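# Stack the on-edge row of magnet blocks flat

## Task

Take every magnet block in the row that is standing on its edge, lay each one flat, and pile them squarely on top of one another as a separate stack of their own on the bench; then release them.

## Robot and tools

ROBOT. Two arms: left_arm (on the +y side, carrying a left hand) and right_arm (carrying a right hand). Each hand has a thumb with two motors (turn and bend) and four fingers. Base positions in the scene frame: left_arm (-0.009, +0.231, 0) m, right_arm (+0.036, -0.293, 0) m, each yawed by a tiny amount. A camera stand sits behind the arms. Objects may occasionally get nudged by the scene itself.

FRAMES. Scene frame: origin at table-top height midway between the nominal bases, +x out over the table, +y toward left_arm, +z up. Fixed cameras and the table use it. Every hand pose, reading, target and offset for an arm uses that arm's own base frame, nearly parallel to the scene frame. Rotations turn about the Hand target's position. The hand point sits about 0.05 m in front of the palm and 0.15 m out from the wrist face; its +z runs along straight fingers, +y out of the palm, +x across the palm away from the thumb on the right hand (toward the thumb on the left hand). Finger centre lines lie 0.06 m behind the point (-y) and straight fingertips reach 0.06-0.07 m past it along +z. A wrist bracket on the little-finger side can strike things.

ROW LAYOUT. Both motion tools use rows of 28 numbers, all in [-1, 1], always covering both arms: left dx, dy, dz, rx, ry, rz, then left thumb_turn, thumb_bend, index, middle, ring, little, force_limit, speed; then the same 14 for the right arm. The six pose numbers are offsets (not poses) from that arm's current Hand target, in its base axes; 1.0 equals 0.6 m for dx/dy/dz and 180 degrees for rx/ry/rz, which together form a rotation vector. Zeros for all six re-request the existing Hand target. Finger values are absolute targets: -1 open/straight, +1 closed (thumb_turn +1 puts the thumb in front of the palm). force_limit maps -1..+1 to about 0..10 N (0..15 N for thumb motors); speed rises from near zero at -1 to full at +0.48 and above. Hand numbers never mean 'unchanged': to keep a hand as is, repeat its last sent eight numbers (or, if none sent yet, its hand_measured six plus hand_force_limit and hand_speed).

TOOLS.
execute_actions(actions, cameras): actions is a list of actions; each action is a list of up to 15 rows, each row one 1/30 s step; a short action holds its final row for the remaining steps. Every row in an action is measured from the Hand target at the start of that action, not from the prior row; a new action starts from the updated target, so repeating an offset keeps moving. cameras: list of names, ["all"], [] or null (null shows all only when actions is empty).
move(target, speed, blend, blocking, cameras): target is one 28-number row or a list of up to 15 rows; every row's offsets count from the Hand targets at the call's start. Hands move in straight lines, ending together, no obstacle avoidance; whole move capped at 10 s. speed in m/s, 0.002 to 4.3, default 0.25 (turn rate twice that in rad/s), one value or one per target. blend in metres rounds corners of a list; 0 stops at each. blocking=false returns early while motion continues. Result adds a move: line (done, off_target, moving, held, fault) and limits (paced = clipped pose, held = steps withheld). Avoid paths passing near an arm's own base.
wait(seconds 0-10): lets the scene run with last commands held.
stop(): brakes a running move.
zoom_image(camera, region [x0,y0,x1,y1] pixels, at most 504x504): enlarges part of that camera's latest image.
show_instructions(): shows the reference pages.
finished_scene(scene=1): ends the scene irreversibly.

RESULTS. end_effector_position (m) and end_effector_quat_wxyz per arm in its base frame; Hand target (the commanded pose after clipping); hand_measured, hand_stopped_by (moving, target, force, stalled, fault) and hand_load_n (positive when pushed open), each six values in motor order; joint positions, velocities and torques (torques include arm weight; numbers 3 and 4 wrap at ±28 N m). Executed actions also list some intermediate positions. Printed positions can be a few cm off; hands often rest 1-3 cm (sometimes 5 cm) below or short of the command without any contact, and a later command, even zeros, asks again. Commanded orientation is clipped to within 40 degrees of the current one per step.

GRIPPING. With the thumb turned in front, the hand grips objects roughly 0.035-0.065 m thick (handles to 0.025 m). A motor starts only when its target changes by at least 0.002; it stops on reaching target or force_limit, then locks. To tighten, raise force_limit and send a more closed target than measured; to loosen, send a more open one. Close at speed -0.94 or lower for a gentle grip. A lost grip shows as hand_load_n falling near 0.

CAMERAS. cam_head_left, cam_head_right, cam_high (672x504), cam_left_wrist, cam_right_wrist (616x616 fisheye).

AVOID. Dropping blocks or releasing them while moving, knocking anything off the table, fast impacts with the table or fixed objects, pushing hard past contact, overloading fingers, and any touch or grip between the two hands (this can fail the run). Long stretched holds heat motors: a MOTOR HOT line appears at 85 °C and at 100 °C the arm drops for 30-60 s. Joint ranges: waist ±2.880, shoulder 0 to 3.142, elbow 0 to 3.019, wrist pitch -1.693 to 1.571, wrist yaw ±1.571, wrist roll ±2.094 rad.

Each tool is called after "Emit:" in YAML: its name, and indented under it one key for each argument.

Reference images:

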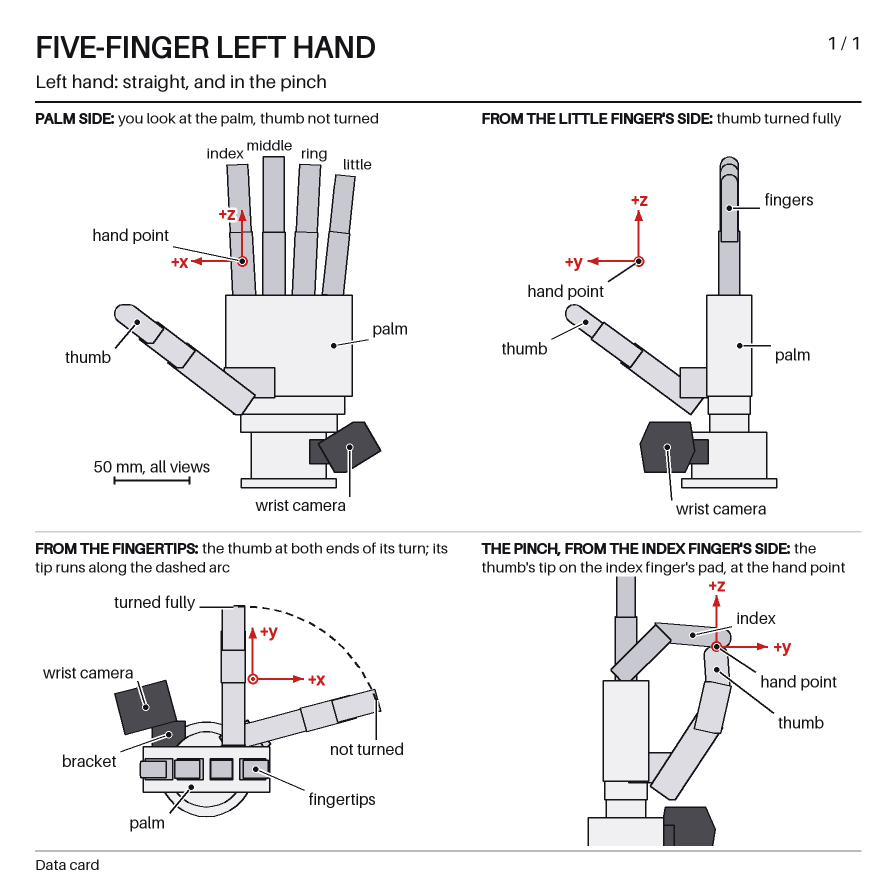

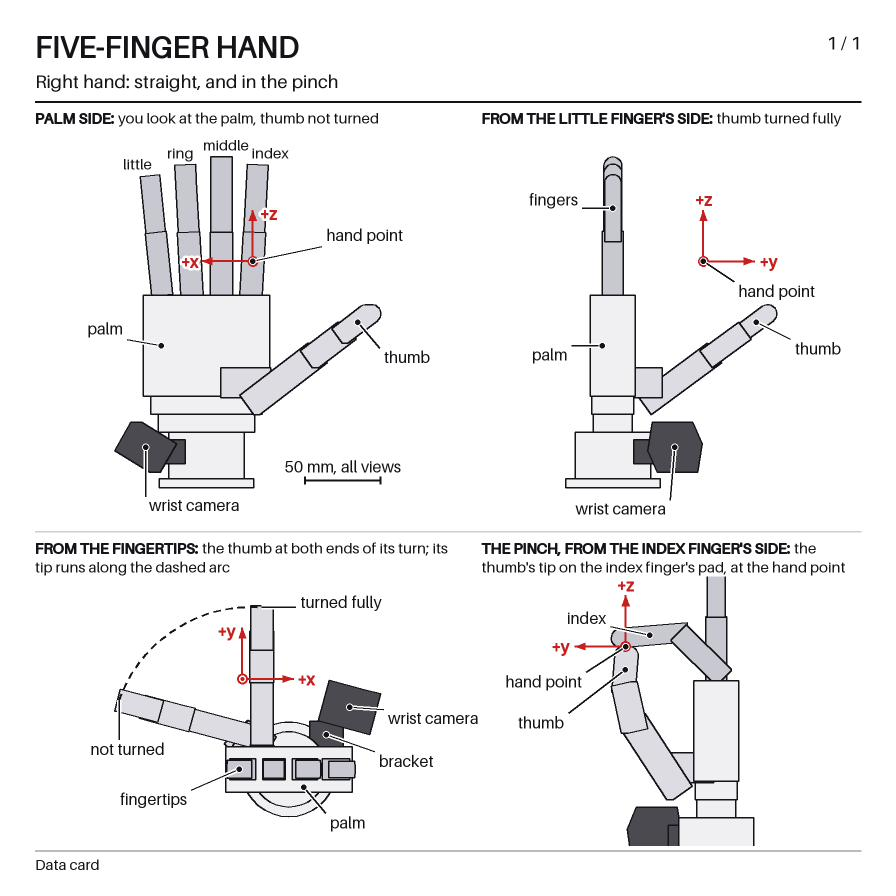

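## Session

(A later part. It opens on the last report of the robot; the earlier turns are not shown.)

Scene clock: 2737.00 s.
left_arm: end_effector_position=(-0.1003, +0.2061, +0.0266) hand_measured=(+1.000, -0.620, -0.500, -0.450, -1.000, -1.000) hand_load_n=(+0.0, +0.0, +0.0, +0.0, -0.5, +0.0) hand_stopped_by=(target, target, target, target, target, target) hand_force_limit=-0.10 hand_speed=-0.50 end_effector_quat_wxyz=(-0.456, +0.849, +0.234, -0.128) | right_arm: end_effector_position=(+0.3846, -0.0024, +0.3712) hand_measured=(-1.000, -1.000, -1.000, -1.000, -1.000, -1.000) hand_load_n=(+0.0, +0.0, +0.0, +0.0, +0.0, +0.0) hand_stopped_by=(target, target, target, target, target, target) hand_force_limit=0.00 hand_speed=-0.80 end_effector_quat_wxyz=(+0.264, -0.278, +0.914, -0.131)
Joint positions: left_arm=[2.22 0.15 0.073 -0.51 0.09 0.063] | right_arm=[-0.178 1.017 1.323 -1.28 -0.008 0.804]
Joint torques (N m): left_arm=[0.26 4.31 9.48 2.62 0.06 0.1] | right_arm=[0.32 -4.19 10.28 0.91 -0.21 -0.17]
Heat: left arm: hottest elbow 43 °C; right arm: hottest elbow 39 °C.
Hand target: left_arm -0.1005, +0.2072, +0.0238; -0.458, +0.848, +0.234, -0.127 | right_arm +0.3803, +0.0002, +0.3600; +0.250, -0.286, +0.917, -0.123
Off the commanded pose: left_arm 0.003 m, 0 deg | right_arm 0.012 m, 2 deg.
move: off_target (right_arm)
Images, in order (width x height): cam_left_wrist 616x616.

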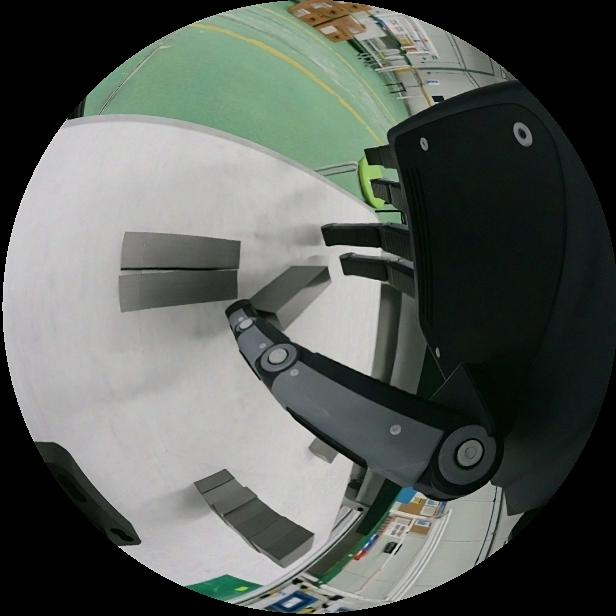

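Emit:
execute_actions:
  actions:
    - [[0, 0, -0.002, 0, 0, 0, 1, -0.48, 0.1, -0.45, -1, -1, -0.1, -0.8, 0, 0, 0, 0, 0, 0, -1, -1, -1, -1, -1, -1, 0, -0.8]]
    - [[0, 0, 0, 0, 0, 0, 1, -0.48, 0.1, -0.45, -1, -1, -0.1, -0.8, 0, 0, 0, 0, 0, 0, -1, -1, -1, -1, -1, -1, 0, -0.8]]
    - [[0, 0, 0, 0, 0, 0, 1, -0.48, 0.1, -0.45, -1, -1, -0.1, -0.8, 0, 0, 0, 0, 0, 0, -1, -1, -1, -1, -1, -1, 0, -0.8]]
    - [[0, 0, 0, 0, 0, 0, 1, -0.48, 0.1, -0.45, -1, -1, -0.1, -0.8, 0, 0, 0, 0, 0, 0, -1, -1, -1, -1, -1, -1, 0, -0.8]]
  cameras: ["cam_left_wrist"]

Emit:
zoom_image:
  camera: "cam_left_wrist"
  region: [220, 230, 350, 350]

Scene clock: 2768.23 s.
left_arm: end_effector_position=(-0.1007, +0.2067, +0.0272) hand_measured=(+1.000, -0.482, -0.134, -0.450, -1.000, -1.000) hand_load_n=(-0.5, +5.5, +6.5, +0.0, +0.0, +0.0) hand_stopped_by=(target, target, force, target, target, target) hand_force_limit=-0.10 hand_speed=-0.80 end_effector_quat_wxyz=(-0.458, +0.848, +0.234, -0.128) | right_arm: end_effector_position=(+0.3846, -0.0024, +0.3712) hand_measured=(-1.000, -1.000, -1.000, -1.000, -1.000, -1.000) hand_load_n=(+0.0, +0.0, +0.0, +0.0, +0.0, +0.0) hand_stopped_by=(target, target, target, target, target, target) hand_force_limit=0.00 hand_speed=-0.80 end_effector_quat_wxyz=(+0.264, -0.278, +0.914, -0.131)
Joint positions: left_arm=[2.22 0.15 0.073 -0.506 0.09 0.063] | right_arm=[-0.178 1.017 1.323 -1.28 -0.008 0.804]
Joint torques (N m): left_arm=[0.32 4.25 9.24 2.62 0.07 0.1] | right_arm=[0.26 -4.37 10.26 0.91 -0.2 -0.19]
Heat: left arm: hottest elbow 39 °C; right arm: hottest elbow 39 °C.
Hand target: left_arm -0.1005, +0.2072, +0.0226; -0.458, +0.848, +0.234, -0.127 | right_arm +0.3803, +0.0002, +0.3600; +0.250, -0.286, +0.917, -0.123
Off the commanded pose: left_arm 0.005 m, 0 deg | right_arm 0.012 m, 2 deg.
Step readings (end_effector_position of left_arm | right_arm):
0: (-0.1003, +0.2061, +0.0266) | (+0.3846, -0.0024, +0.3712)
1: (-0.1004, +0.2062, +0.0267) | (+0.3846, -0.0024, +0.3712)
2: (-0.1004, +0.2063, +0.0268) | (+0.3846, -0.0024, +0.3712)
4: (-0.1006, +0.2065, +0.0271) | (+0.3846, -0.0024, +0.3712)
8: (-0.1006, +0.2065, +0.0271) | (+0.3846, -0.0024, +0.3712)
15: (-0.1006, +0.2065, +0.0271) | (+0.3846, -0.0024, +0.3712)
16: (-0.1006, +0.2065, +0.0271) | (+0.3846, -0.0024, +0.3712)
17: (-0.1006, +0.2065, +0.0271) | (+0.3846, -0.0024, +0.3712)
19: (-0.1006, +0.2065, +0.0271) | (+0.3846, -0.0024, +0.3712)
23: (-0.1007, +0.2067, +0.0272) | (+0.3846, -0.0024, +0.3712)
30: (-0.1007, +0.2067, +0.0272) | (+0.3846, -0.0024, +0.3712)
31: (-0.1007, +0.2067, +0.0272) | (+0.3846, -0.0024, +0.3712)
32: (-0.1007, +0.2067, +0.0272) | (+0.3846, -0.0024, +0.3712)
34: (-0.1007, +0.2067, +0.0272) | (+0.3846, -0.0024, +0.3712)
38: (-0.1007, +0.2067, +0.0272) | (+0.3846, -0.0024, +0.3712)
45: (-0.1007, +0.2067, +0.0272) | (+0.3846, -0.0024, +0.3712)
46: (-0.1007, +0.2067, +0.0272) | (+0.3846, -0.0024, +0.3712)
47: (-0.1007, +0.2067, +0.0272) | (+0.3846, -0.0024, +0.3712)
49: (-0.1007, +0.2067, +0.0272) | (+0.3846, -0.0024, +0.3712)
53: (-0.1007, +0.2067, +0.0272) | (+0.3846, -0.0024, +0.3712)
60: (-0.1007, +0.2067, +0.0272) | (+0.3846, -0.0024, +0.3712)
Images, in order (width x height): cam_left_wrist 616x616.

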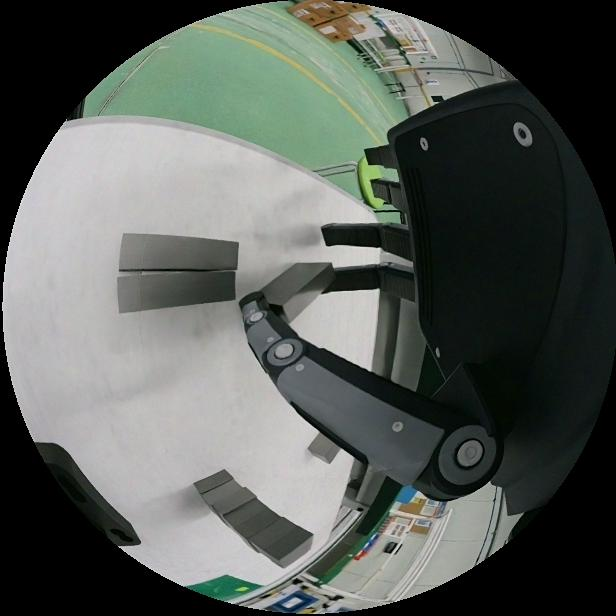

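Scaled by 3.877 from the camera's 616x616 image, which has a finer 880x880 frame.

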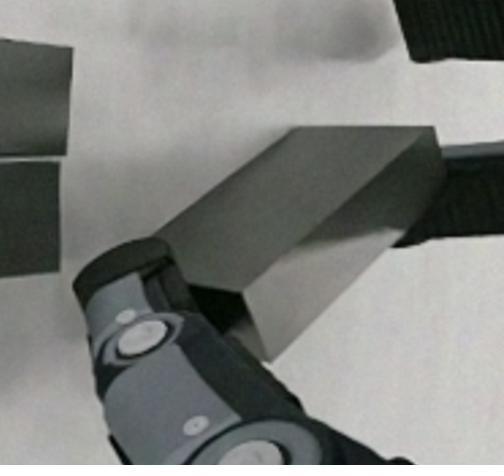

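Emit:
move:
  target:
    - [-0.0075, 0.03, 0.112, 0, 0, 0, 1, -0.48, 0.1, -0.45, -1, -1, -0.1, -0.8, 0, 0, 0, 0, 0, 0, -1, -1, -1, -1, -1, -1, 0, -0.8]
    - [0.134, 0.105, 0.229, -0.0557, 0.0956, -0.0021, 1, -0.48, 0.1, -0.45, -1, -1, -0.1, -0.8, 0, 0, 0, 0, 0, 0, -1, -1, -1, -1, -1, -1, 0, -0.8]
    - [0.3805, 0.1213, 0.179, -0.1113, 0.1911, -0.0043, 1, -0.48, 0.1, -0.45, -1, -1, -0.1, -0.8, 0, 0, 0, 0, 0, 0, -1, -1, -1, -1, -1, -1, 0, -0.8]
    - [0.3805, 0.1213, 0.029, -0.1113, 0.1911, -0.0043, 1, -0.48, 0.1, -0.45, -1, -1, -0.1, -0.8, 0, 0, 0, 0, 0, 0, -1, -1, -1, -1, -1, -1, 0, -0.8]
  speed: [0.08, 0.15, 0.15, 0.1]
  blend: [0.02, 0.04, 0.02, 0]
  cameras: ["cam_left_wrist"]

Scene clock: 2800.07 s.
left_arm: end_effector_position=(+0.1263, +0.2820, +0.0421) hand_measured=(+1.000, -0.482, -0.134, -0.450, -1.000, -1.000) hand_load_n=(+0.0, +5.5, +6.5, +0.0, +0.0, +0.0) hand_stopped_by=(target, target, force, target, target, target) hand_force_limit=-0.10 hand_speed=-0.80 end_effector_quat_wxyz=(-0.352, +0.841, +0.061, -0.407) | right_arm: end_effector_position=(+0.3846, -0.0024, +0.3712) hand_measured=(-1.000, -1.000, -1.000, -1.000, -1.000, -1.000) hand_load_n=(+0.0, -0.5, +0.0, +0.0, +0.0, +0.0) hand_stopped_by=(target, target, target, target, target, target) hand_force_limit=0.00 hand_speed=-0.80 end_effector_quat_wxyz=(+0.264, -0.278, +0.914, -0.131)
Joint positions: left_arm=[0.683 1.57 0.815 -1.303 -1.075 -1.328] | right_arm=[-0.178 1.017 1.323 -1.28 -0.008 0.804]
Joint torques (N m): left_arm=[-0.38 -8.23 4.97 -0.18 -0.73 0.1] | right_arm=[0.44 -4.07 10.21 0.87 -0.23 -0.16]
Heat: left arm: hottest elbow 39 °C; right arm: hottest elbow 39 °C.
Hand target: left_arm +0.1278, +0.2800, +0.0400; -0.355, +0.840, +0.058, -0.406 | right_arm +0.3803, +0.0002, +0.3600; +0.250, -0.286, +0.917, -0.123
Off the commanded pose: left_arm 0.003 m, 1 deg | right_arm 0.012 m, 2 deg.
move: off_target (right_arm)
Images, in order (width x height): cam_left_wrist 616x616.

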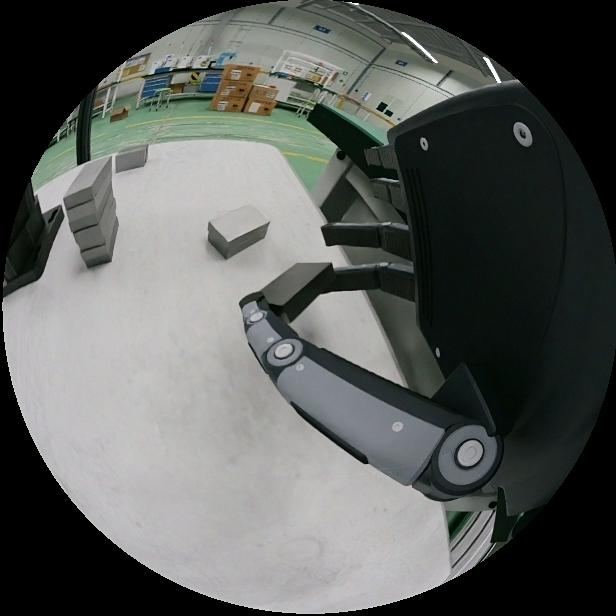

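Emit:
move:
  target:
    - [0, 0, -0.0372, 0, 0, 0, 1, -0.48, 0.1, -0.45, -1, -1, -0.1, -0.8, 0, 0, 0, 0, 0, 0, -1, -1, -1, -1, -1, -1, 0, -0.8]
    - [0, 0, -0.0422, 0, 0, 0, 1, -0.48, 0.1, -0.45, -1, -1, -0.1, -0.8, 0, 0, 0, 0, 0, 0, -1, -1, -1, -1, -1, -1, 0, -0.8]
  speed: [0.06, 0.03]
  cameras: ["cam_left_wrist"]

Emit:
zoom_image:
  camera: "cam_left_wrist"
  region: [200, 200, 350, 350]

Scene clock: 2807.00 s.
left_arm: end_effector_position=(+0.1284, +0.2838, +0.0192) hand_measured=(+1.000, -0.482, -0.134, -0.450, -1.000, -1.000) hand_load_n=(+0.0, +5.5, +6.5, +0.0, +0.0, +0.0) hand_stopped_by=(target, target, force, target, target, target) hand_force_limit=-0.10 hand_speed=-0.80 end_effector_quat_wxyz=(-0.354, +0.841, +0.064, -0.404) | right_arm: end_effector_position=(+0.3846, -0.0024, +0.3712) hand_measured=(-1.000, -1.000, -1.000, -1.000, -1.000, -1.000) hand_load_n=(-0.5, +0.0, +0.0, +0.0, +0.0, +0.0) hand_stopped_by=(target, target, target, target, target, target) hand_force_limit=0.00 hand_speed=-0.80 end_effector_quat_wxyz=(+0.264, -0.278, +0.914, -0.131)
Joint positions: left_arm=[0.683 1.619 0.797 -1.225 -1.075 -1.328] | right_arm=[-0.178 1.017 1.323 -1.28 -0.008 0.804]
Joint torques (N m): left_arm=[-0.44 -8.06 4.3 -0.18 -0.74 0.1] | right_arm=[0.32 -4.25 10.29 0.91 -0.22 -0.2]
Heat: left arm: hottest elbow 38 °C; right arm: hottest elbow 39 °C.
Hand target: left_arm +0.1277, +0.2800, +0.0147; -0.355, +0.840, +0.058, -0.406 | right_arm +0.3803, +0.0002, +0.3600; +0.250, -0.286, +0.917, -0.123
Off the commanded pose: left_arm 0.006 m, 1 deg | right_arm 0.012 m, 2 deg.
move: off_target (right_arm)
Images, in order (width x height): cam_left_wrist 616x616.

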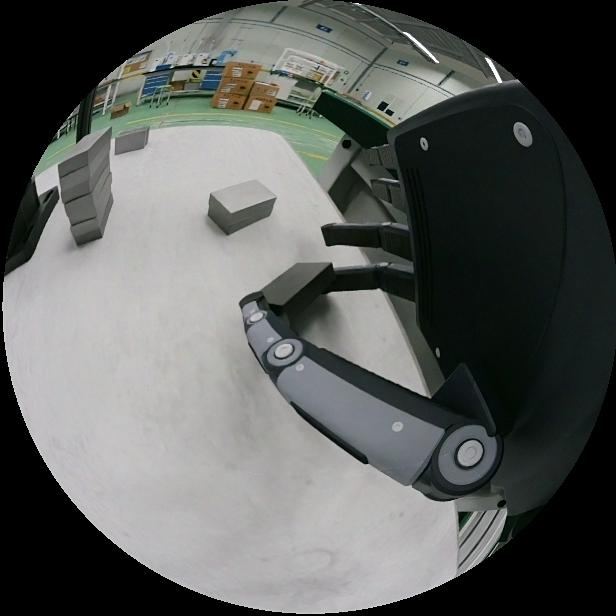

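Scaled by 3.360 from the camera's 616x616 image, which has a finer 880x880 frame.

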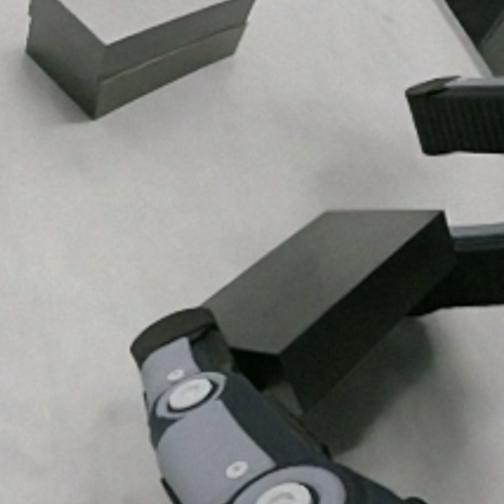

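Emit:
execute_actions:
  actions:
    - [[0, 0, 0, 0, 0, 0, 1, -0.68, -0.35, -0.45, -1, -1, -0.1, -0.7, 0, 0, 0, 0, 0, 0, -1, -1, -1, -1, -1, -1, 0, -0.8]]
    - [[0, 0, 0, 0, 0, 0, 1, -0.68, -0.35, -0.45, -1, -1, -0.1, -0.7, 0, 0, 0, 0, 0, 0, -1, -1, -1, -1, -1, -1, 0, -0.8]]
    - [[0, 0, 0, 0, 0, 0, 1, -0.68, -0.35, -0.45, -1, -1, -0.1, -0.7, 0, 0, 0, 0, 0, 0, -1, -1, -1, -1, -1, -1, 0, -0.8]]
  cameras: ["cam_left_wrist"]

Scene clock: 2816.17 s.
left_arm: end_effector_position=(+0.1284, +0.2839, +0.0194) hand_measured=(+1.000, -0.680, -0.350, -0.450, -1.000, -1.000) hand_load_n=(+0.0, +0.0, +0.0, +0.0, +0.0, +0.0) hand_stopped_by=(target, target, target, target, target, target) hand_force_limit=-0.10 hand_speed=-0.70 end_effector_quat_wxyz=(-0.355, +0.841, +0.064, -0.404) | right_arm: end_effector_position=(+0.3846, -0.0024, +0.3712) hand_measured=(-1.000, -1.000, -1.000, -1.000, -1.000, -1.000) hand_load_n=(+0.0, +0.0, +0.0, +0.0, +0.0, +0.0) hand_stopped_by=(target, target, target, target, target, target) hand_force_limit=0.00 hand_speed=-0.80 end_effector_quat_wxyz=(+0.264, -0.278, +0.914, -0.131)
Joint positions: left_arm=[0.683 1.619 0.797 -1.225 -1.076 -1.328] | right_arm=[-0.178 1.017 1.323 -1.28 -0.008 0.804]
Joint torques (N m): left_arm=[-0.32 -8.12 4.3 -0.18 -0.71 0.1] | right_arm=[0.38 -4.07 10.19 0.94 -0.21 -0.19]
Heat: left arm: hottest elbow 37 °C; right arm: hottest elbow 39 °C.
Hand target: left_arm +0.1277, +0.2800, +0.0147; -0.355, +0.840, +0.058, -0.406 | right_arm +0.3803, +0.0002, +0.3600; +0.250, -0.286, +0.917, -0.123
Off the commanded pose: left_arm 0.006 m, 1 deg | right_arm 0.012 m, 2 deg.
Step readings (end_effector_position of left_arm | right_arm):
0: (+0.1284, +0.2838, +0.0192) | (+0.3846, -0.0024, +0.3712)
1: (+0.1284, +0.2838, +0.0192) | (+0.3846, -0.0024, +0.3712)
2: (+0.1284, +0.2838, +0.0192) | (+0.3846, -0.0024, +0.3712)
4: (+0.1284, +0.2839, +0.0193) | (+0.3846, -0.0024, +0.3712)
8: (+0.1284, +0.2839, +0.0194) | (+0.3846, -0.0024, +0.3712)
15: (+0.1284, +0.2839, +0.0194) | (+0.3846, -0.0024, +0.3712)
16: (+0.1284, +0.2839, +0.0194) | (+0.3846, -0.0024, +0.3712)
17: (+0.1284, +0.2839, +0.0194) | (+0.3846, -0.0024, +0.3712)
19: (+0.1284, +0.2839, +0.0194) | (+0.3846, -0.0024, +0.3712)
23: (+0.1284, +0.2839, +0.0194) | (+0.3846, -0.0024, +0.3712)
30: (+0.1284, +0.2839, +0.0194) | (+0.3846, -0.0024, +0.3712)
31: (+0.1284, +0.2839, +0.0194) | (+0.3846, -0.0024, +0.3712)
32: (+0.1284, +0.2839, +0.0194) | (+0.3846, -0.0024, +0.3712)
34: (+0.1284, +0.2839, +0.0194) | (+0.3846, -0.0024, +0.3712)
38: (+0.1284, +0.2839, +0.0194) | (+0.3846, -0.0024, +0.3712)
45: (+0.1284, +0.2839, +0.0194) | (+0.3846, -0.0024, +0.3712)
Images, in order (width x height): cam_left_wrist 616x616.

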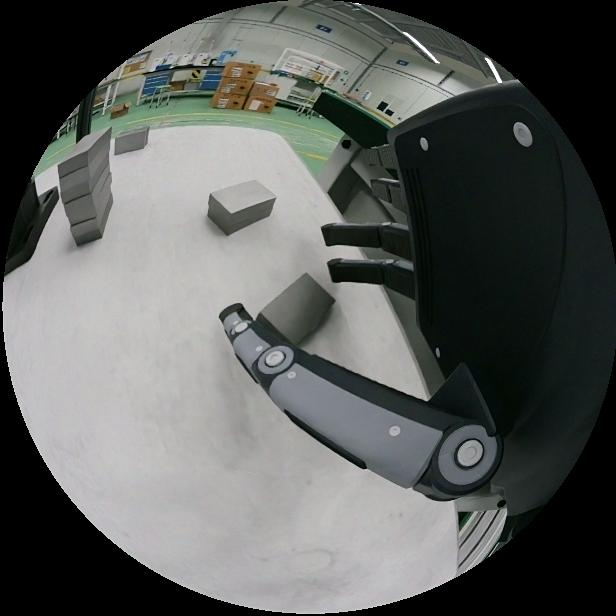

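Emit:
zoom_image:
  camera: "cam_left_wrist"
  region: [220, 240, 350, 370]

Scaled by 3.877 from the camera's 616x616 image, which has a finer 880x880 frame.

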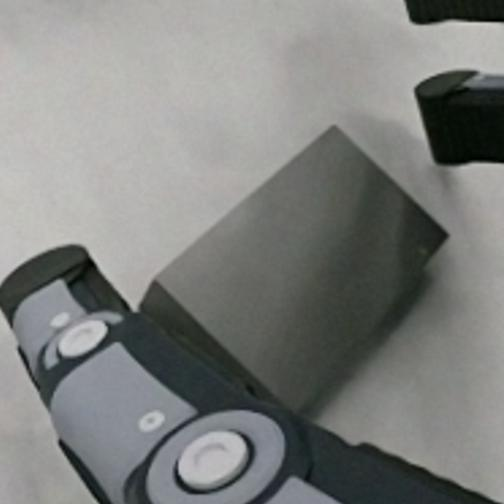

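Emit:
move:
  target:
    - [0, 0.0, 0.05, 0, 0, 0, 1, -0.75, -0.45, -0.45, -1, -1, -0.1, -0.7, 0, 0, 0, 0, 0, 0, -1, -1, -1, -1, -1, -1, 0, -0.8]
    - [0, 0.0, 0.11, 0, 0, 0, 1, -0.75, -0.45, -0.45, -1, -1, -0.1, -0.7, 0, 0, 0, 0, 0, 0, -1, -1, -1, -1, -1, -1, 0, -0.8]
    - [0, 0.0, 0.11, 0.109, -0.1928, -0.0044, 1, -0.75, -0.45, -0.45, -1, -1, -0.1, -0.7, 0, 0, 0, 0, 0, 0, -1, -1, -1, -1, -1, -1, 0, -0.8]
  speed: [0.06, 0.12, 0.3]
  blend: [0.005, 0.01, 0]
  cameras: ["cam_left_wrist"]

Scene clock: 2830.00 s.
left_arm: end_effector_position=(+0.1328, +0.2795, +0.0839) hand_measured=(+1.000, -0.750, -0.450, -0.450, -1.000, -1.000) hand_load_n=(+0.0, +0.0, +0.0, +0.0, -0.5, +0.0) hand_stopped_by=(target, target, target, target, target, target) hand_force_limit=-0.10 hand_speed=-0.70 end_effector_quat_wxyz=(-0.461, +0.852, +0.219, -0.117) | right_arm: end_effector_position=(+0.3846, -0.0024, +0.3712) hand_measured=(-1.000, -1.000, -1.000, -1.000, -1.000, -1.000) hand_load_n=(+0.0, +0.0, -0.5, +0.0, +0.0, +0.0) hand_stopped_by=(target, target, target, target, target, target) hand_force_limit=0.00 hand_speed=-0.80 end_effector_quat_wxyz=(+0.264, -0.278, +0.914, -0.131)
Joint positions: left_arm=[0.734 0.955 0.498 -0.775 -0.952 -1.165] | right_arm=[-0.178 1.017 1.323 -1.28 -0.008 0.804]
Joint torques (N m): left_arm=[1.44 -2.37 7.47 1.4 -0.56 0.2] | right_arm=[0.5 -4.25 10.19 0.92 -0.22 -0.18]
Motor temperatures (°C): left_arm=[25 26 36 22 22 23] | right_arm=[24 26 39 24 24 21]
Heat: left arm: hottest elbow 36 °C; right arm: hottest elbow 39 °C.
Hand target: left_arm +0.1278, +0.2800, +0.0806; -0.460, +0.851, +0.222, -0.120 | right_arm +0.3803, +0.0002, +0.3600; +0.250, -0.286, +0.917, -0.123
Off the commanded pose: left_arm 0.006 m, 0 deg | right_arm 0.012 m, 2 deg.
move: off_target (right_arm)
Images, in order (width x height): cam_left_wrist 616x616.

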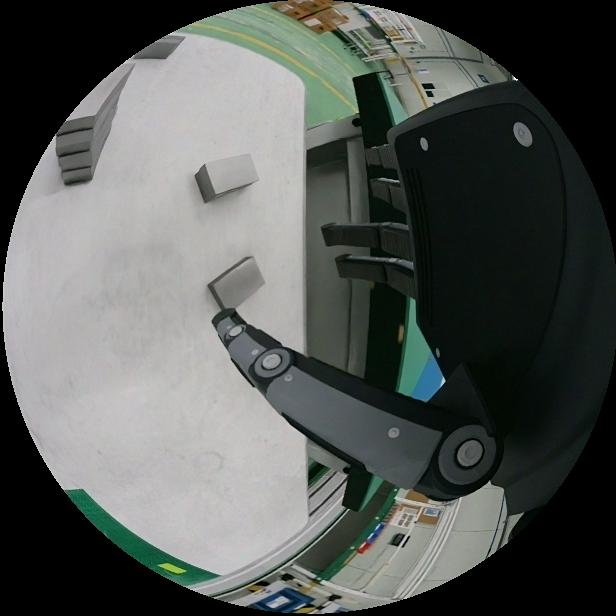

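Emit:
move:
  target: [0, 0.0, -0.0643, 0, 0, 0, 1, -0.75, -0.45, -0.45, -1, -1, -0.1, -0.7, 0, 0, 0, 0, 0, 0, -1, -1, -1, -1, -1, -1, 0, -0.8]
  speed: 0.1
  cameras: ["cam_left_wrist"]

Emit:
zoom_image:
  camera: "cam_left_wrist"
  region: [200, 220, 330, 350]

Scene clock: 2836.00 s.
left_arm: end_effector_position=(+0.1330, +0.2796, +0.0462) hand_measured=(+1.000, -0.750, -0.450, -0.450, -1.000, -1.000) hand_load_n=(+0.0, +0.0, +0.0, +0.0, +0.0, +0.0) hand_stopped_by=(target, target, target, target, target, target) hand_force_limit=-0.10 hand_speed=-0.70 end_effector_quat_wxyz=(-0.462, +0.851, +0.220, -0.115) | right_arm: end_effector_position=(+0.3846, -0.0024, +0.3712) hand_measured=(-1.000, -1.000, -1.000, -1.000, -1.000, -1.000) hand_load_n=(+0.0, +0.0, -0.5, +0.0, +0.0, +0.0) hand_stopped_by=(target, target, target, target, target, target) hand_force_limit=0.00 hand_speed=-0.80 end_effector_quat_wxyz=(+0.264, -0.278, +0.914, -0.131)
Joint positions: left_arm=[0.734 1.035 0.425 -0.616 -0.952 -1.165] | right_arm=[-0.178 1.017 1.323 -1.28 -0.008 0.804]
Joint torques (N m): left_arm=[1.44 -2.2 6.94 1.33 -0.59 0.19] | right_arm=[0.32 -4.01 10.25 0.91 -0.22 -0.19]
Heat: left arm: hottest elbow 36 °C; right arm: hottest elbow 39 °C.
Hand target: left_arm +0.1278, +0.2800, +0.0422; -0.460, +0.851, +0.222, -0.120 | right_arm +0.3803, +0.0002, +0.3600; +0.250, -0.286, +0.917, -0.123
Off the commanded pose: left_arm 0.007 m, 1 deg | right_arm 0.012 m, 2 deg.
move: off_target (right_arm)
Images, in order (width x height): cam_left_wrist 616x616.

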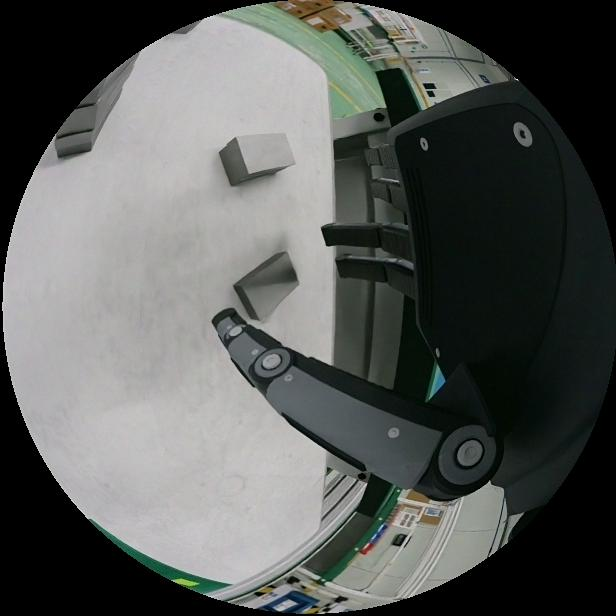

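Scaled by 3.877 from the camera's 616x616 image, which has a finer 880x880 frame.

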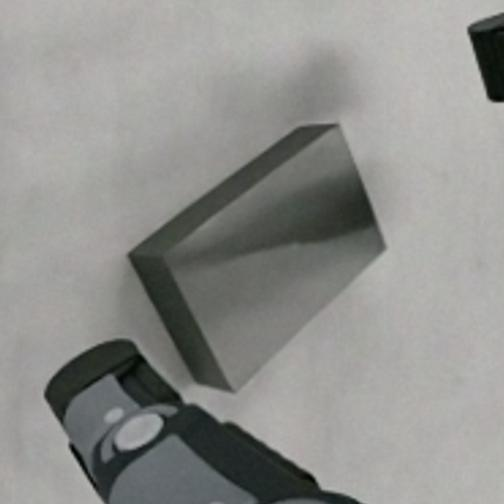

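Emit:
move:
  target:
    - [-0.001, 0.0215, 0, 0, 0, 0.008, 1, -0.75, -0.45, -0.45, -1, -1, -0.1, -0.7, 0, 0, 0, 0, 0, 0, -1, -1, -1, -1, -1, -1, 0, -0.8]
    - [-0.001, 0.0215, -0.0400, 0, 0, 0.008, 1, -0.75, -0.45, -0.45, -1, -1, -0.1, -0.7, 0, 0, 0, 0, 0, 0, -1, -1, -1, -1, -1, -1, 0, -0.8]
  speed: 0.08
  blend: [0.005, 0]
  cameras: ["cam_left_wrist"]

Emit:
zoom_image:
  camera: "cam_left_wrist"
  region: [215, 210, 345, 340]

Scene clock: 2863.13 s.
left_arm: end_effector_position=(+0.1327, +0.2934, +0.0228) hand_measured=(+1.000, -0.750, -0.450, -0.450, -1.000, -1.000) hand_load_n=(+0.0, +0.0, +0.0, +0.0, +0.0, +0.0) hand_stopped_by=(target, target, target, target, target, target) hand_force_limit=-0.10 hand_speed=-0.70 end_effector_quat_wxyz=(-0.461, +0.848, +0.232, -0.121) | right_arm: end_effector_position=(+0.3846, -0.0024, +0.3712) hand_measured=(-1.000, -1.000, -1.000, -1.000, -1.000, -1.000) hand_load_n=(-0.5, +0.0, +0.0, +0.0, +0.0, +0.0) hand_stopped_by=(target, target, target, target, target, target) hand_force_limit=0.00 hand_speed=-0.80 end_effector_quat_wxyz=(+0.264, -0.278, +0.914, -0.131)
Joint positions: left_arm=[0.771 1.144 0.412 -0.478 -0.949 -1.148] | right_arm=[-0.178 1.017 1.323 -1.28 -0.008 0.804]
Joint torques (N m): left_arm=[1.32 -2.9 6.24 1.43 -0.57 0.21] | right_arm=[0.38 -4.13 10.29 0.95 -0.21 -0.18]
Heat: left arm: hottest elbow 36 °C; right arm: hottest elbow 39 °C.
Hand target: left_arm +0.1272, +0.2929, +0.0181; -0.459, +0.848, +0.233, -0.126 | right_arm +0.3803, +0.0002, +0.3600; +0.250, -0.286, +0.917, -0.123
Off the commanded pose: left_arm 0.007 m, 1 deg | right_arm 0.012 m, 2 deg.
move: off_target (right_arm)
Images, in order (width x height): cam_left_wrist 616x616.

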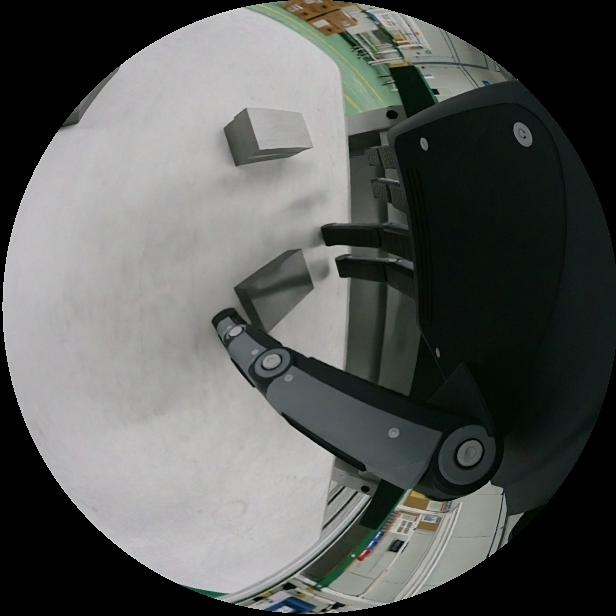

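Scaled by 3.877 from the camera's 616x616 image, which has a finer 880x880 frame.

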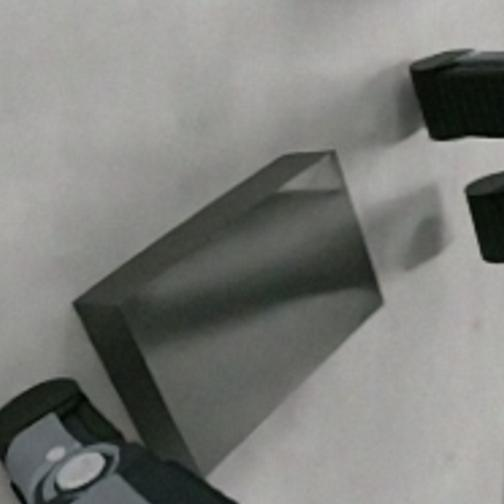

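Emit:
execute_actions:
  actions:
    - [[0, 0, -0.003, 0, 0, 0, 1, -0.5, 0.05, 0.05, -1, -1, -0.2, -0.8, 0, 0, 0, 0, 0, 0, -1, -1, -1, -1, -1, -1, 0, -0.8]]
    - [[0, 0, 0, 0, 0, 0, 1, -0.5, 0.05, 0.05, -1, -1, -0.2, -0.8, 0, 0, 0, 0, 0, 0, -1, -1, -1, -1, -1, -1, 0, -0.8]]
    - [[0, 0, 0, 0, 0, 0, 1, -0.5, 0.05, 0.05, -1, -1, -0.2, -0.8, 0, 0, 0, 0, 0, 0, -1, -1, -1, -1, -1, -1, 0, -0.8]]
    - [[0, 0, 0, 0, 0, 0, 1, -0.5, 0.05, 0.05, -1, -1, -0.2, -0.8, 0, 0, 0, 0, 0, 0, -1, -1, -1, -1, -1, -1, 0, -0.8]]
  cameras: ["cam_left_wrist"]

Emit:
zoom_image:
  camera: "cam_left_wrist"
  region: [215, 230, 325, 320]

Scene clock: 2875.10 s.
left_arm: end_effector_position=(+0.1336, +0.2955, +0.0237) hand_measured=(+1.000, -0.566, -0.064, -0.084, -1.000, -1.000) hand_load_n=(+1.0, +11.0, +5.0, +9.0, +0.0, +0.0) hand_stopped_by=(target, force, force, force, target, target) hand_force_limit=-0.20 hand_speed=-0.80 end_effector_quat_wxyz=(-0.465, +0.846, +0.234, -0.118) | right_arm: end_effector_position=(+0.3846, -0.0024, +0.3712) hand_measured=(-1.000, -1.000, -1.000, -1.000, -1.000, -1.000) hand_load_n=(+0.0, +0.0, +0.0, +0.0, +0.0, +0.0) hand_stopped_by=(target, target, target, target, target, target) hand_force_limit=0.00 hand_speed=-0.80 end_effector_quat_wxyz=(+0.264, -0.278, +0.914, -0.131)
Joint positions: left_arm=[0.771 1.146 0.412 -0.467 -0.953 -1.147] | right_arm=[-0.178 1.017 1.323 -1.28 -0.008 0.804]
Joint torques (N m): left_arm=[1.26 -2.73 6.02 1.28 -0.4 0.19] | right_arm=[0.44 -4.19 10.24 0.85 -0.22 -0.17]
Heat: left arm: hottest elbow 35 °C; right arm: hottest elbow 39 °C.
Hand target: left_arm +0.1272, +0.2929, +0.0164; -0.459, +0.848, +0.233, -0.126 | right_arm +0.3803, +0.0002, +0.3600; +0.250, -0.286, +0.917, -0.123
Off the commanded pose: left_arm 0.010 m, 1 deg | right_arm 0.012 m, 2 deg.
Step readings (end_effector_position of left_arm | right_arm):
0: (+0.1326, +0.2934, +0.0228) | (+0.3846, -0.0024, +0.3712)
1: (+0.1328, +0.2936, +0.0229) | (+0.3846, -0.0024, +0.3712)
2: (+0.1331, +0.2939, +0.0229) | (+0.3846, -0.0024, +0.3712)
4: (+0.1335, +0.2943, +0.0229) | (+0.3846, -0.0024, +0.3712)
8: (+0.1337, +0.2944, +0.0228) | (+0.3846, -0.0024, +0.3712)
15: (+0.1337, +0.2952, +0.0235) | (+0.3846, -0.0024, +0.3712)
16: (+0.1337, +0.2953, +0.0236) | (+0.3846, -0.0024, +0.3712)
17: (+0.1337, +0.2953, +0.0236) | (+0.3846, -0.0024, +0.3712)
19: (+0.1337, +0.2953, +0.0236) | (+0.3846, -0.0024, +0.3712)
23: (+0.1336, +0.2954, +0.0237) | (+0.3846, -0.0024, +0.3712)
30: (+0.1336, +0.2955, +0.0237) | (+0.3846, -0.0024, +0.3712)
31: (+0.1336, +0.2955, +0.0237) | (+0.3846, -0.0024, +0.3712)
32: (+0.1336, +0.2955, +0.0237) | (+0.3846, -0.0024, +0.3712)
34: (+0.1336, +0.2955, +0.0237) | (+0.3846, -0.0024, +0.3712)
38: (+0.1336, +0.2955, +0.0237) | (+0.3846, -0.0024, +0.3712)
45: (+0.1336, +0.2955, +0.0237) | (+0.3846, -0.0024, +0.3712)
46: (+0.1336, +0.2955, +0.0237) | (+0.3846, -0.0024, +0.3712)
47: (+0.1336, +0.2955, +0.0237) | (+0.3846, -0.0024, +0.3712)
49: (+0.1336, +0.2955, +0.0237) | (+0.3846, -0.0024, +0.3712)
53: (+0.1336, +0.2955, +0.0237) | (+0.3846, -0.0024, +0.3712)
60: (+0.1336, +0.2955, +0.0237) | (+0.3846, -0.0024, +0.3712)
Images, in order (width x height): cam_left_wrist 616x616.

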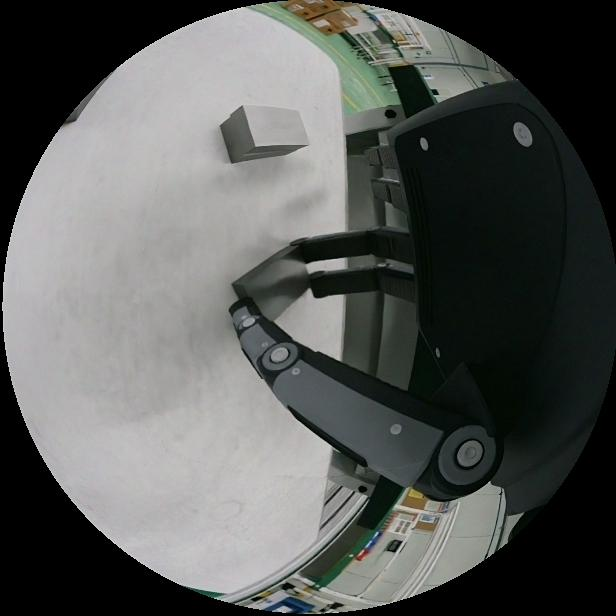

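Scaled by 4.582 from the camera's 616x616 image, which has a finer 880x880 frame.

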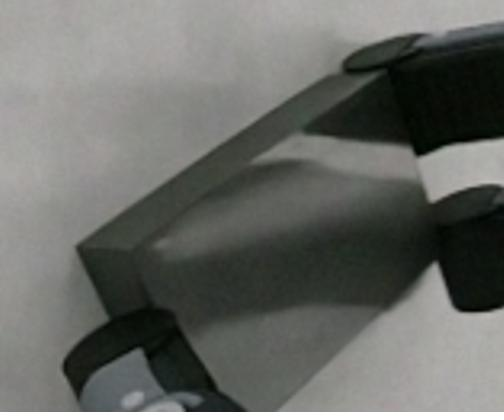

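Emit:
zoom_image:
  camera: "cam_left_wrist"
  region: [225, 235, 315, 325]

Scaled by 5.600 from the camera's 616x616 image, which has a finer 880x880 frame.

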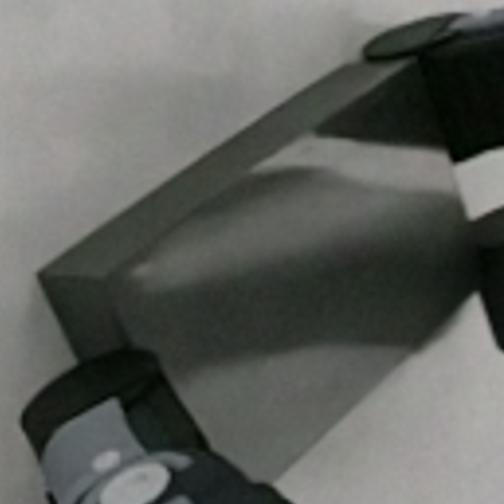

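Emit:
move:
  target:
    - [0, 0.0415, 0.15, 0, 0, 0, 1, -0.5, 0.05, 0.05, -1, -1, -0.2, -0.8, 0, 0, 0, 0, 0, 0, -1, -1, -1, -1, -1, -1, 0, -0.8]
    - [-0.1253, -0.01, 0.15, 0, 0, -0.0047, 1, -0.5, 0.05, 0.05, -1, -1, -0.2, -0.8, 0, 0, 0, 0, 0, 0, -1, -1, -1, -1, -1, -1, 0, -0.8]
    - [-0.1253, -0.0273, 0.08, 0, 0, -0.0047, 1, -0.5, 0.05, 0.05, -1, -1, -0.2, -0.8, 0, 0, 0, 0, 0, 0, -1, -1, -1, -1, -1, -1, 0, -0.8]
  speed: [0.1, 0.12, 0.08]
  blend: [0.02, 0.02, 0]
  cameras: ["cam_left_wrist"]

Emit:
zoom_image:
  camera: "cam_left_wrist"
  region: [200, 230, 325, 330]

Scene clock: 2908.53 s.
left_arm: end_effector_position=(+0.0499, +0.2753, +0.0654) hand_measured=(+1.000, -0.566, -0.064, -0.084, -1.000, -1.000) hand_load_n=(+1.0, +12.0, +4.5, +8.0, +0.0, +0.0) hand_stopped_by=(target, force, force, force, target, target) hand_force_limit=-0.20 hand_speed=-0.80 end_effector_quat_wxyz=(-0.456, +0.851, +0.227, -0.126) | right_arm: end_effector_position=(+0.3846, -0.0024, +0.3712) hand_measured=(-1.000, -1.000, -1.000, -1.000, -1.000, -1.000) hand_load_n=(-0.5, +0.0, +0.0, +0.0, +0.0, +0.0) hand_stopped_by=(target, target, target, target, target, target) hand_force_limit=0.00 hand_speed=-0.80 end_effector_quat_wxyz=(+0.264, -0.278, +0.914, -0.131)
Joint positions: left_arm=[1.036 0.699 0.314 -0.553 -0.817 -0.774] | right_arm=[-0.178 1.017 1.323 -1.28 -0.008 0.804]
Joint torques (N m): left_arm=[-0.03 0.73 8.59 2.03 -0.61 0.1] | right_arm=[0.26 -4.19 10.29 0.95 -0.21 -0.19]
Heat: left arm: hottest elbow 35 °C; right arm: hottest elbow 39 °C.
Hand target: left_arm +0.0520, +0.2766, +0.0644; -0.460, +0.850, +0.227, -0.123 | right_arm +0.3803, +0.0002, +0.3600; +0.250, -0.286, +0.917, -0.123
Off the commanded pose: left_arm 0.003 m, 1 deg | right_arm 0.012 m, 2 deg.
move: off_target (right_arm)
Images, in order (width x height): cam_left_wrist 616x616.

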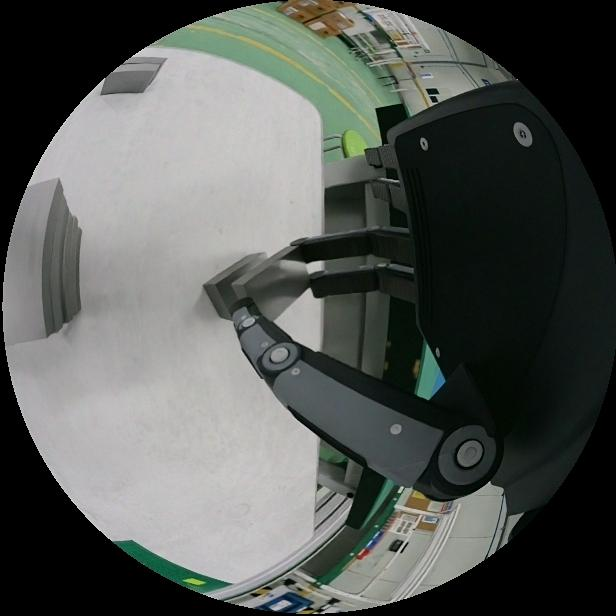

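Scaled by 4.032 from the camera's 616x616 image, which has a finer 880x880 frame.

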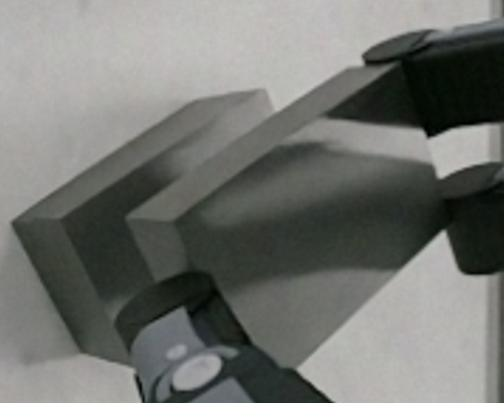

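Emit:
move:
  target: [0.0, 0.001, -0.0200, 0, 0, -0.0045, 1, -0.5, 0.05, 0.05, -1, -1, -0.2, -0.8, 0, 0, 0, 0, 0, 0, -1, -1, -1, -1, -1, -1, 0, -0.8]
  speed: 0.05
  cameras: ["cam_left_wrist"]

Emit:
zoom_image:
  camera: "cam_left_wrist"
  region: [205, 230, 315, 320]

Scene clock: 2917.63 s.
left_arm: end_effector_position=(+0.0527, +0.2768, +0.0550) hand_measured=(+1.000, -0.566, -0.064, -0.084, -1.000, -1.000) hand_load_n=(+1.0, +12.0, +4.5, +8.0, +0.0, +0.0) hand_stopped_by=(target, force, force, force, target, target) hand_force_limit=-0.20 hand_speed=-0.80 end_effector_quat_wxyz=(-0.460, +0.852, +0.222, -0.119) | right_arm: end_effector_position=(+0.3846, -0.0024, +0.3712) hand_measured=(-1.000, -1.000, -1.000, -1.000, -1.000, -1.000) hand_load_n=(+0.0, +0.0, +0.0, +0.0, +0.0, +0.0) hand_stopped_by=(target, target, target, target, target, target) hand_force_limit=0.00 hand_speed=-0.80 end_effector_quat_wxyz=(+0.264, -0.278, +0.914, -0.131)
Joint positions: left_arm=[1.036 0.718 0.285 -0.484 -0.806 -0.757] | right_arm=[-0.178 1.017 1.323 -1.28 -0.008 0.804]
Joint torques (N m): left_arm=[0.56 0.79 8.28 2.06 -0.47 0.18] | right_arm=[0.5 -4.31 10.24 0.9 -0.21 -0.16]
Heat: left arm: hottest elbow 35 °C; right arm: hottest elbow 39 °C.
Hand target: left_arm +0.0520, +0.2771, +0.0523; -0.461, +0.851, +0.221, -0.120 | right_arm +0.3803, +0.0002, +0.3600; +0.250, -0.286, +0.917, -0.123
Off the commanded pose: left_arm 0.003 m, 0 deg | right_arm 0.012 m, 2 deg.
move: off_target (right_arm)
Images, in order (width x height): cam_left_wrist 616x616.

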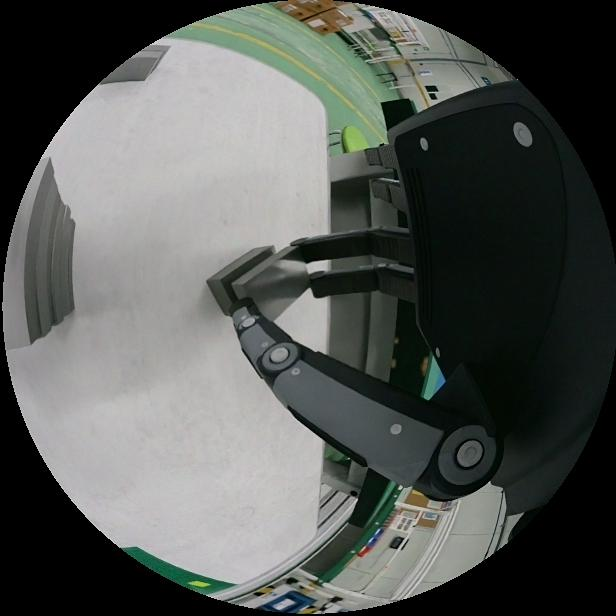

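Scaled by 4.582 from the camera's 616x616 image, which has a finer 880x880 frame.

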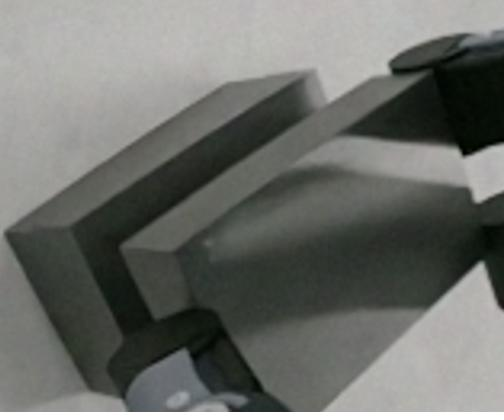

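Emit:
move:
  target: [-0.0033, -0.0030, -0.0070, 0, 0, 0.0, 1, -0.5, 0.05, 0.05, -1, -1, -0.2, -0.8, 0, 0, 0, 0, 0, 0, -1, -1, -1, -1, -1, -1, 0, -0.8]
  speed: 0.05
  cameras: ["cam_left_wrist"]

Emit:
zoom_image:
  camera: "cam_left_wrist"
  region: [205, 230, 315, 320]

Scene clock: 2928.57 s.
left_arm: end_effector_position=(+0.0519, +0.2746, +0.0500) hand_measured=(+1.000, -0.566, -0.064, -0.084, -1.000, -1.000) hand_load_n=(+1.0, +12.0, +4.5, +8.0, +0.0, +0.0) hand_stopped_by=(target, force, force, force, target, target) hand_force_limit=-0.20 hand_speed=-0.80 end_effector_quat_wxyz=(-0.459, +0.853, +0.219, -0.119) | right_arm: end_effector_position=(+0.3846, -0.0024, +0.3712) hand_measured=(-1.000, -1.000, -1.000, -1.000, -1.000, -1.000) hand_load_n=(+0.0, +0.0, +0.0, +0.0, +0.0, +0.0) hand_stopped_by=(target, target, target, target, target, target) hand_force_limit=0.00 hand_speed=-0.80 end_effector_quat_wxyz=(+0.264, -0.278, +0.914, -0.131)
Joint positions: left_arm=[1.036 0.718 0.272 -0.469 -0.804 -0.751] | right_arm=[-0.178 1.017 1.323 -1.28 -0.008 0.804]
Joint torques (N m): left_arm=[0.91 0.56 8.21 2 -0.47 0.18] | right_arm=[0.09 -4.19 10.21 0.87 -0.22 -0.16]
Heat: left arm: hottest elbow 35 °C; right arm: hottest elbow 39 °C.
Hand target: left_arm +0.0501, +0.2753, +0.0481; -0.461, +0.851, +0.221, -0.119 | right_arm +0.3803, +0.0002, +0.3600; +0.250, -0.286, +0.917, -0.123
Off the commanded pose: left_arm 0.003 m, 0 deg | right_arm 0.012 m, 2 deg.
move: off_target (right_arm)
Images, in order (width x height): cam_left_wrist 616x616.

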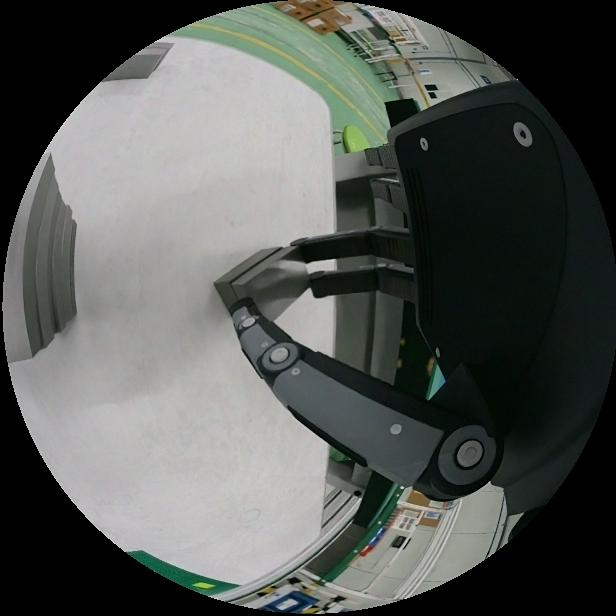

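Scaled by 4.582 from the camera's 616x616 image, which has a finer 880x880 frame.

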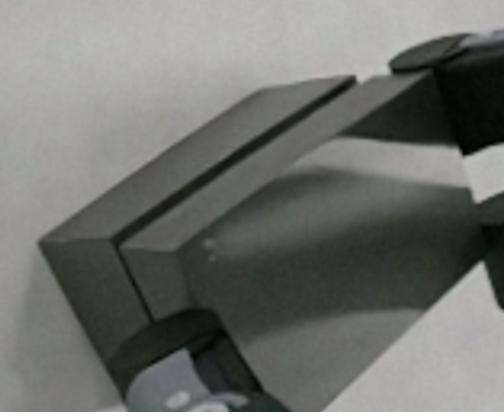

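Emit:
move:
  target: [-0.0018, -0.0020, -0.0050, 0, 0, 0.0, 1, -0.5, 0.05, 0.05, -1, -1, -0.2, -0.8, 0, 0, 0, 0, 0, 0, -1, -1, -1, -1, -1, -1, 0, -0.8]
  speed: 0.04
  cameras: ["cam_left_wrist"]

Emit:
zoom_image:
  camera: "cam_left_wrist"
  region: [205, 230, 315, 320]

Scene clock: 2936.60 s.
left_arm: end_effector_position=(+0.0512, +0.2732, +0.0466) hand_measured=(+1.000, -0.566, -0.064, -0.084, -1.000, -1.000) hand_load_n=(+1.0, +12.0, +4.5, +8.0, +0.0, +0.0) hand_stopped_by=(target, force, force, force, target, target) hand_force_limit=-0.20 hand_speed=-0.80 end_effector_quat_wxyz=(-0.459, +0.853, +0.218, -0.119) | right_arm: end_effector_position=(+0.3846, -0.0024, +0.3712) hand_measured=(-1.000, -1.000, -1.000, -1.000, -1.000, -1.000) hand_load_n=(+0.0, +0.0, +0.0, +0.0, +0.0, +0.0) hand_stopped_by=(target, target, target, target, target, target) hand_force_limit=0.00 hand_speed=-0.80 end_effector_quat_wxyz=(+0.264, -0.278, +0.914, -0.131)
Joint positions: left_arm=[1.036 0.718 0.262 -0.46 -0.803 -0.749] | right_arm=[-0.178 1.017 1.323 -1.28 -0.008 0.804]
Joint torques (N m): left_arm=[1.03 0.5 8.23 2.07 -0.47 0.18] | right_arm=[0.5 -4.07 10.25 0.95 -0.21 -0.19]
Heat: left arm: hottest elbow 35 °C; right arm: hottest elbow 39 °C.
Hand target: left_arm +0.0489, +0.2741, +0.0450; -0.461, +0.851, +0.220, -0.120 | right_arm +0.3803, +0.0002, +0.3600; +0.250, -0.286, +0.917, -0.123
Off the commanded pose: left_arm 0.003 m, 0 deg | right_arm 0.012 m, 2 deg.
move: off_target (right_arm)
Images, in order (width x height): cam_left_wrist 616x616.

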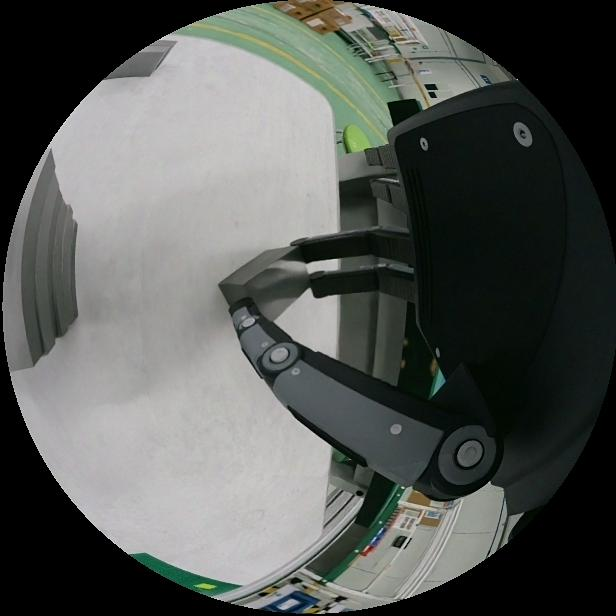

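Scaled by 4.582 from the camera's 616x616 image, which has a finer 880x880 frame.

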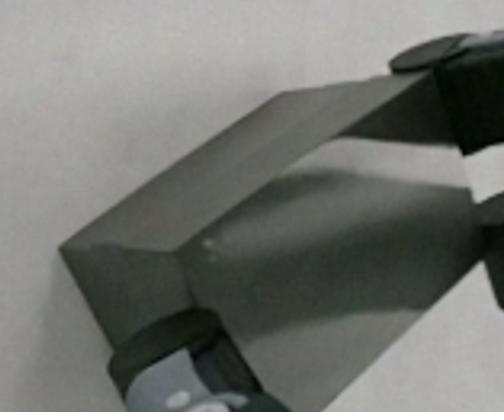

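Emit:
zoom_image:
  camera: "cam_left_wrist"
  region: [212, 240, 302, 300]

Scaled by 5.600 from the camera's 616x616 image, which has a finer 880x880 frame.

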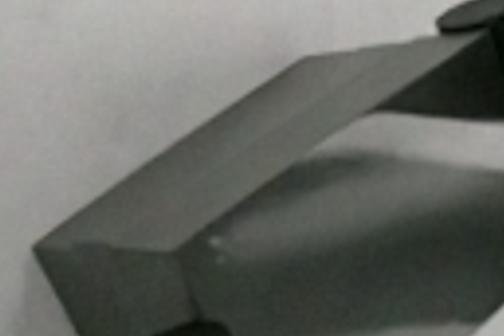

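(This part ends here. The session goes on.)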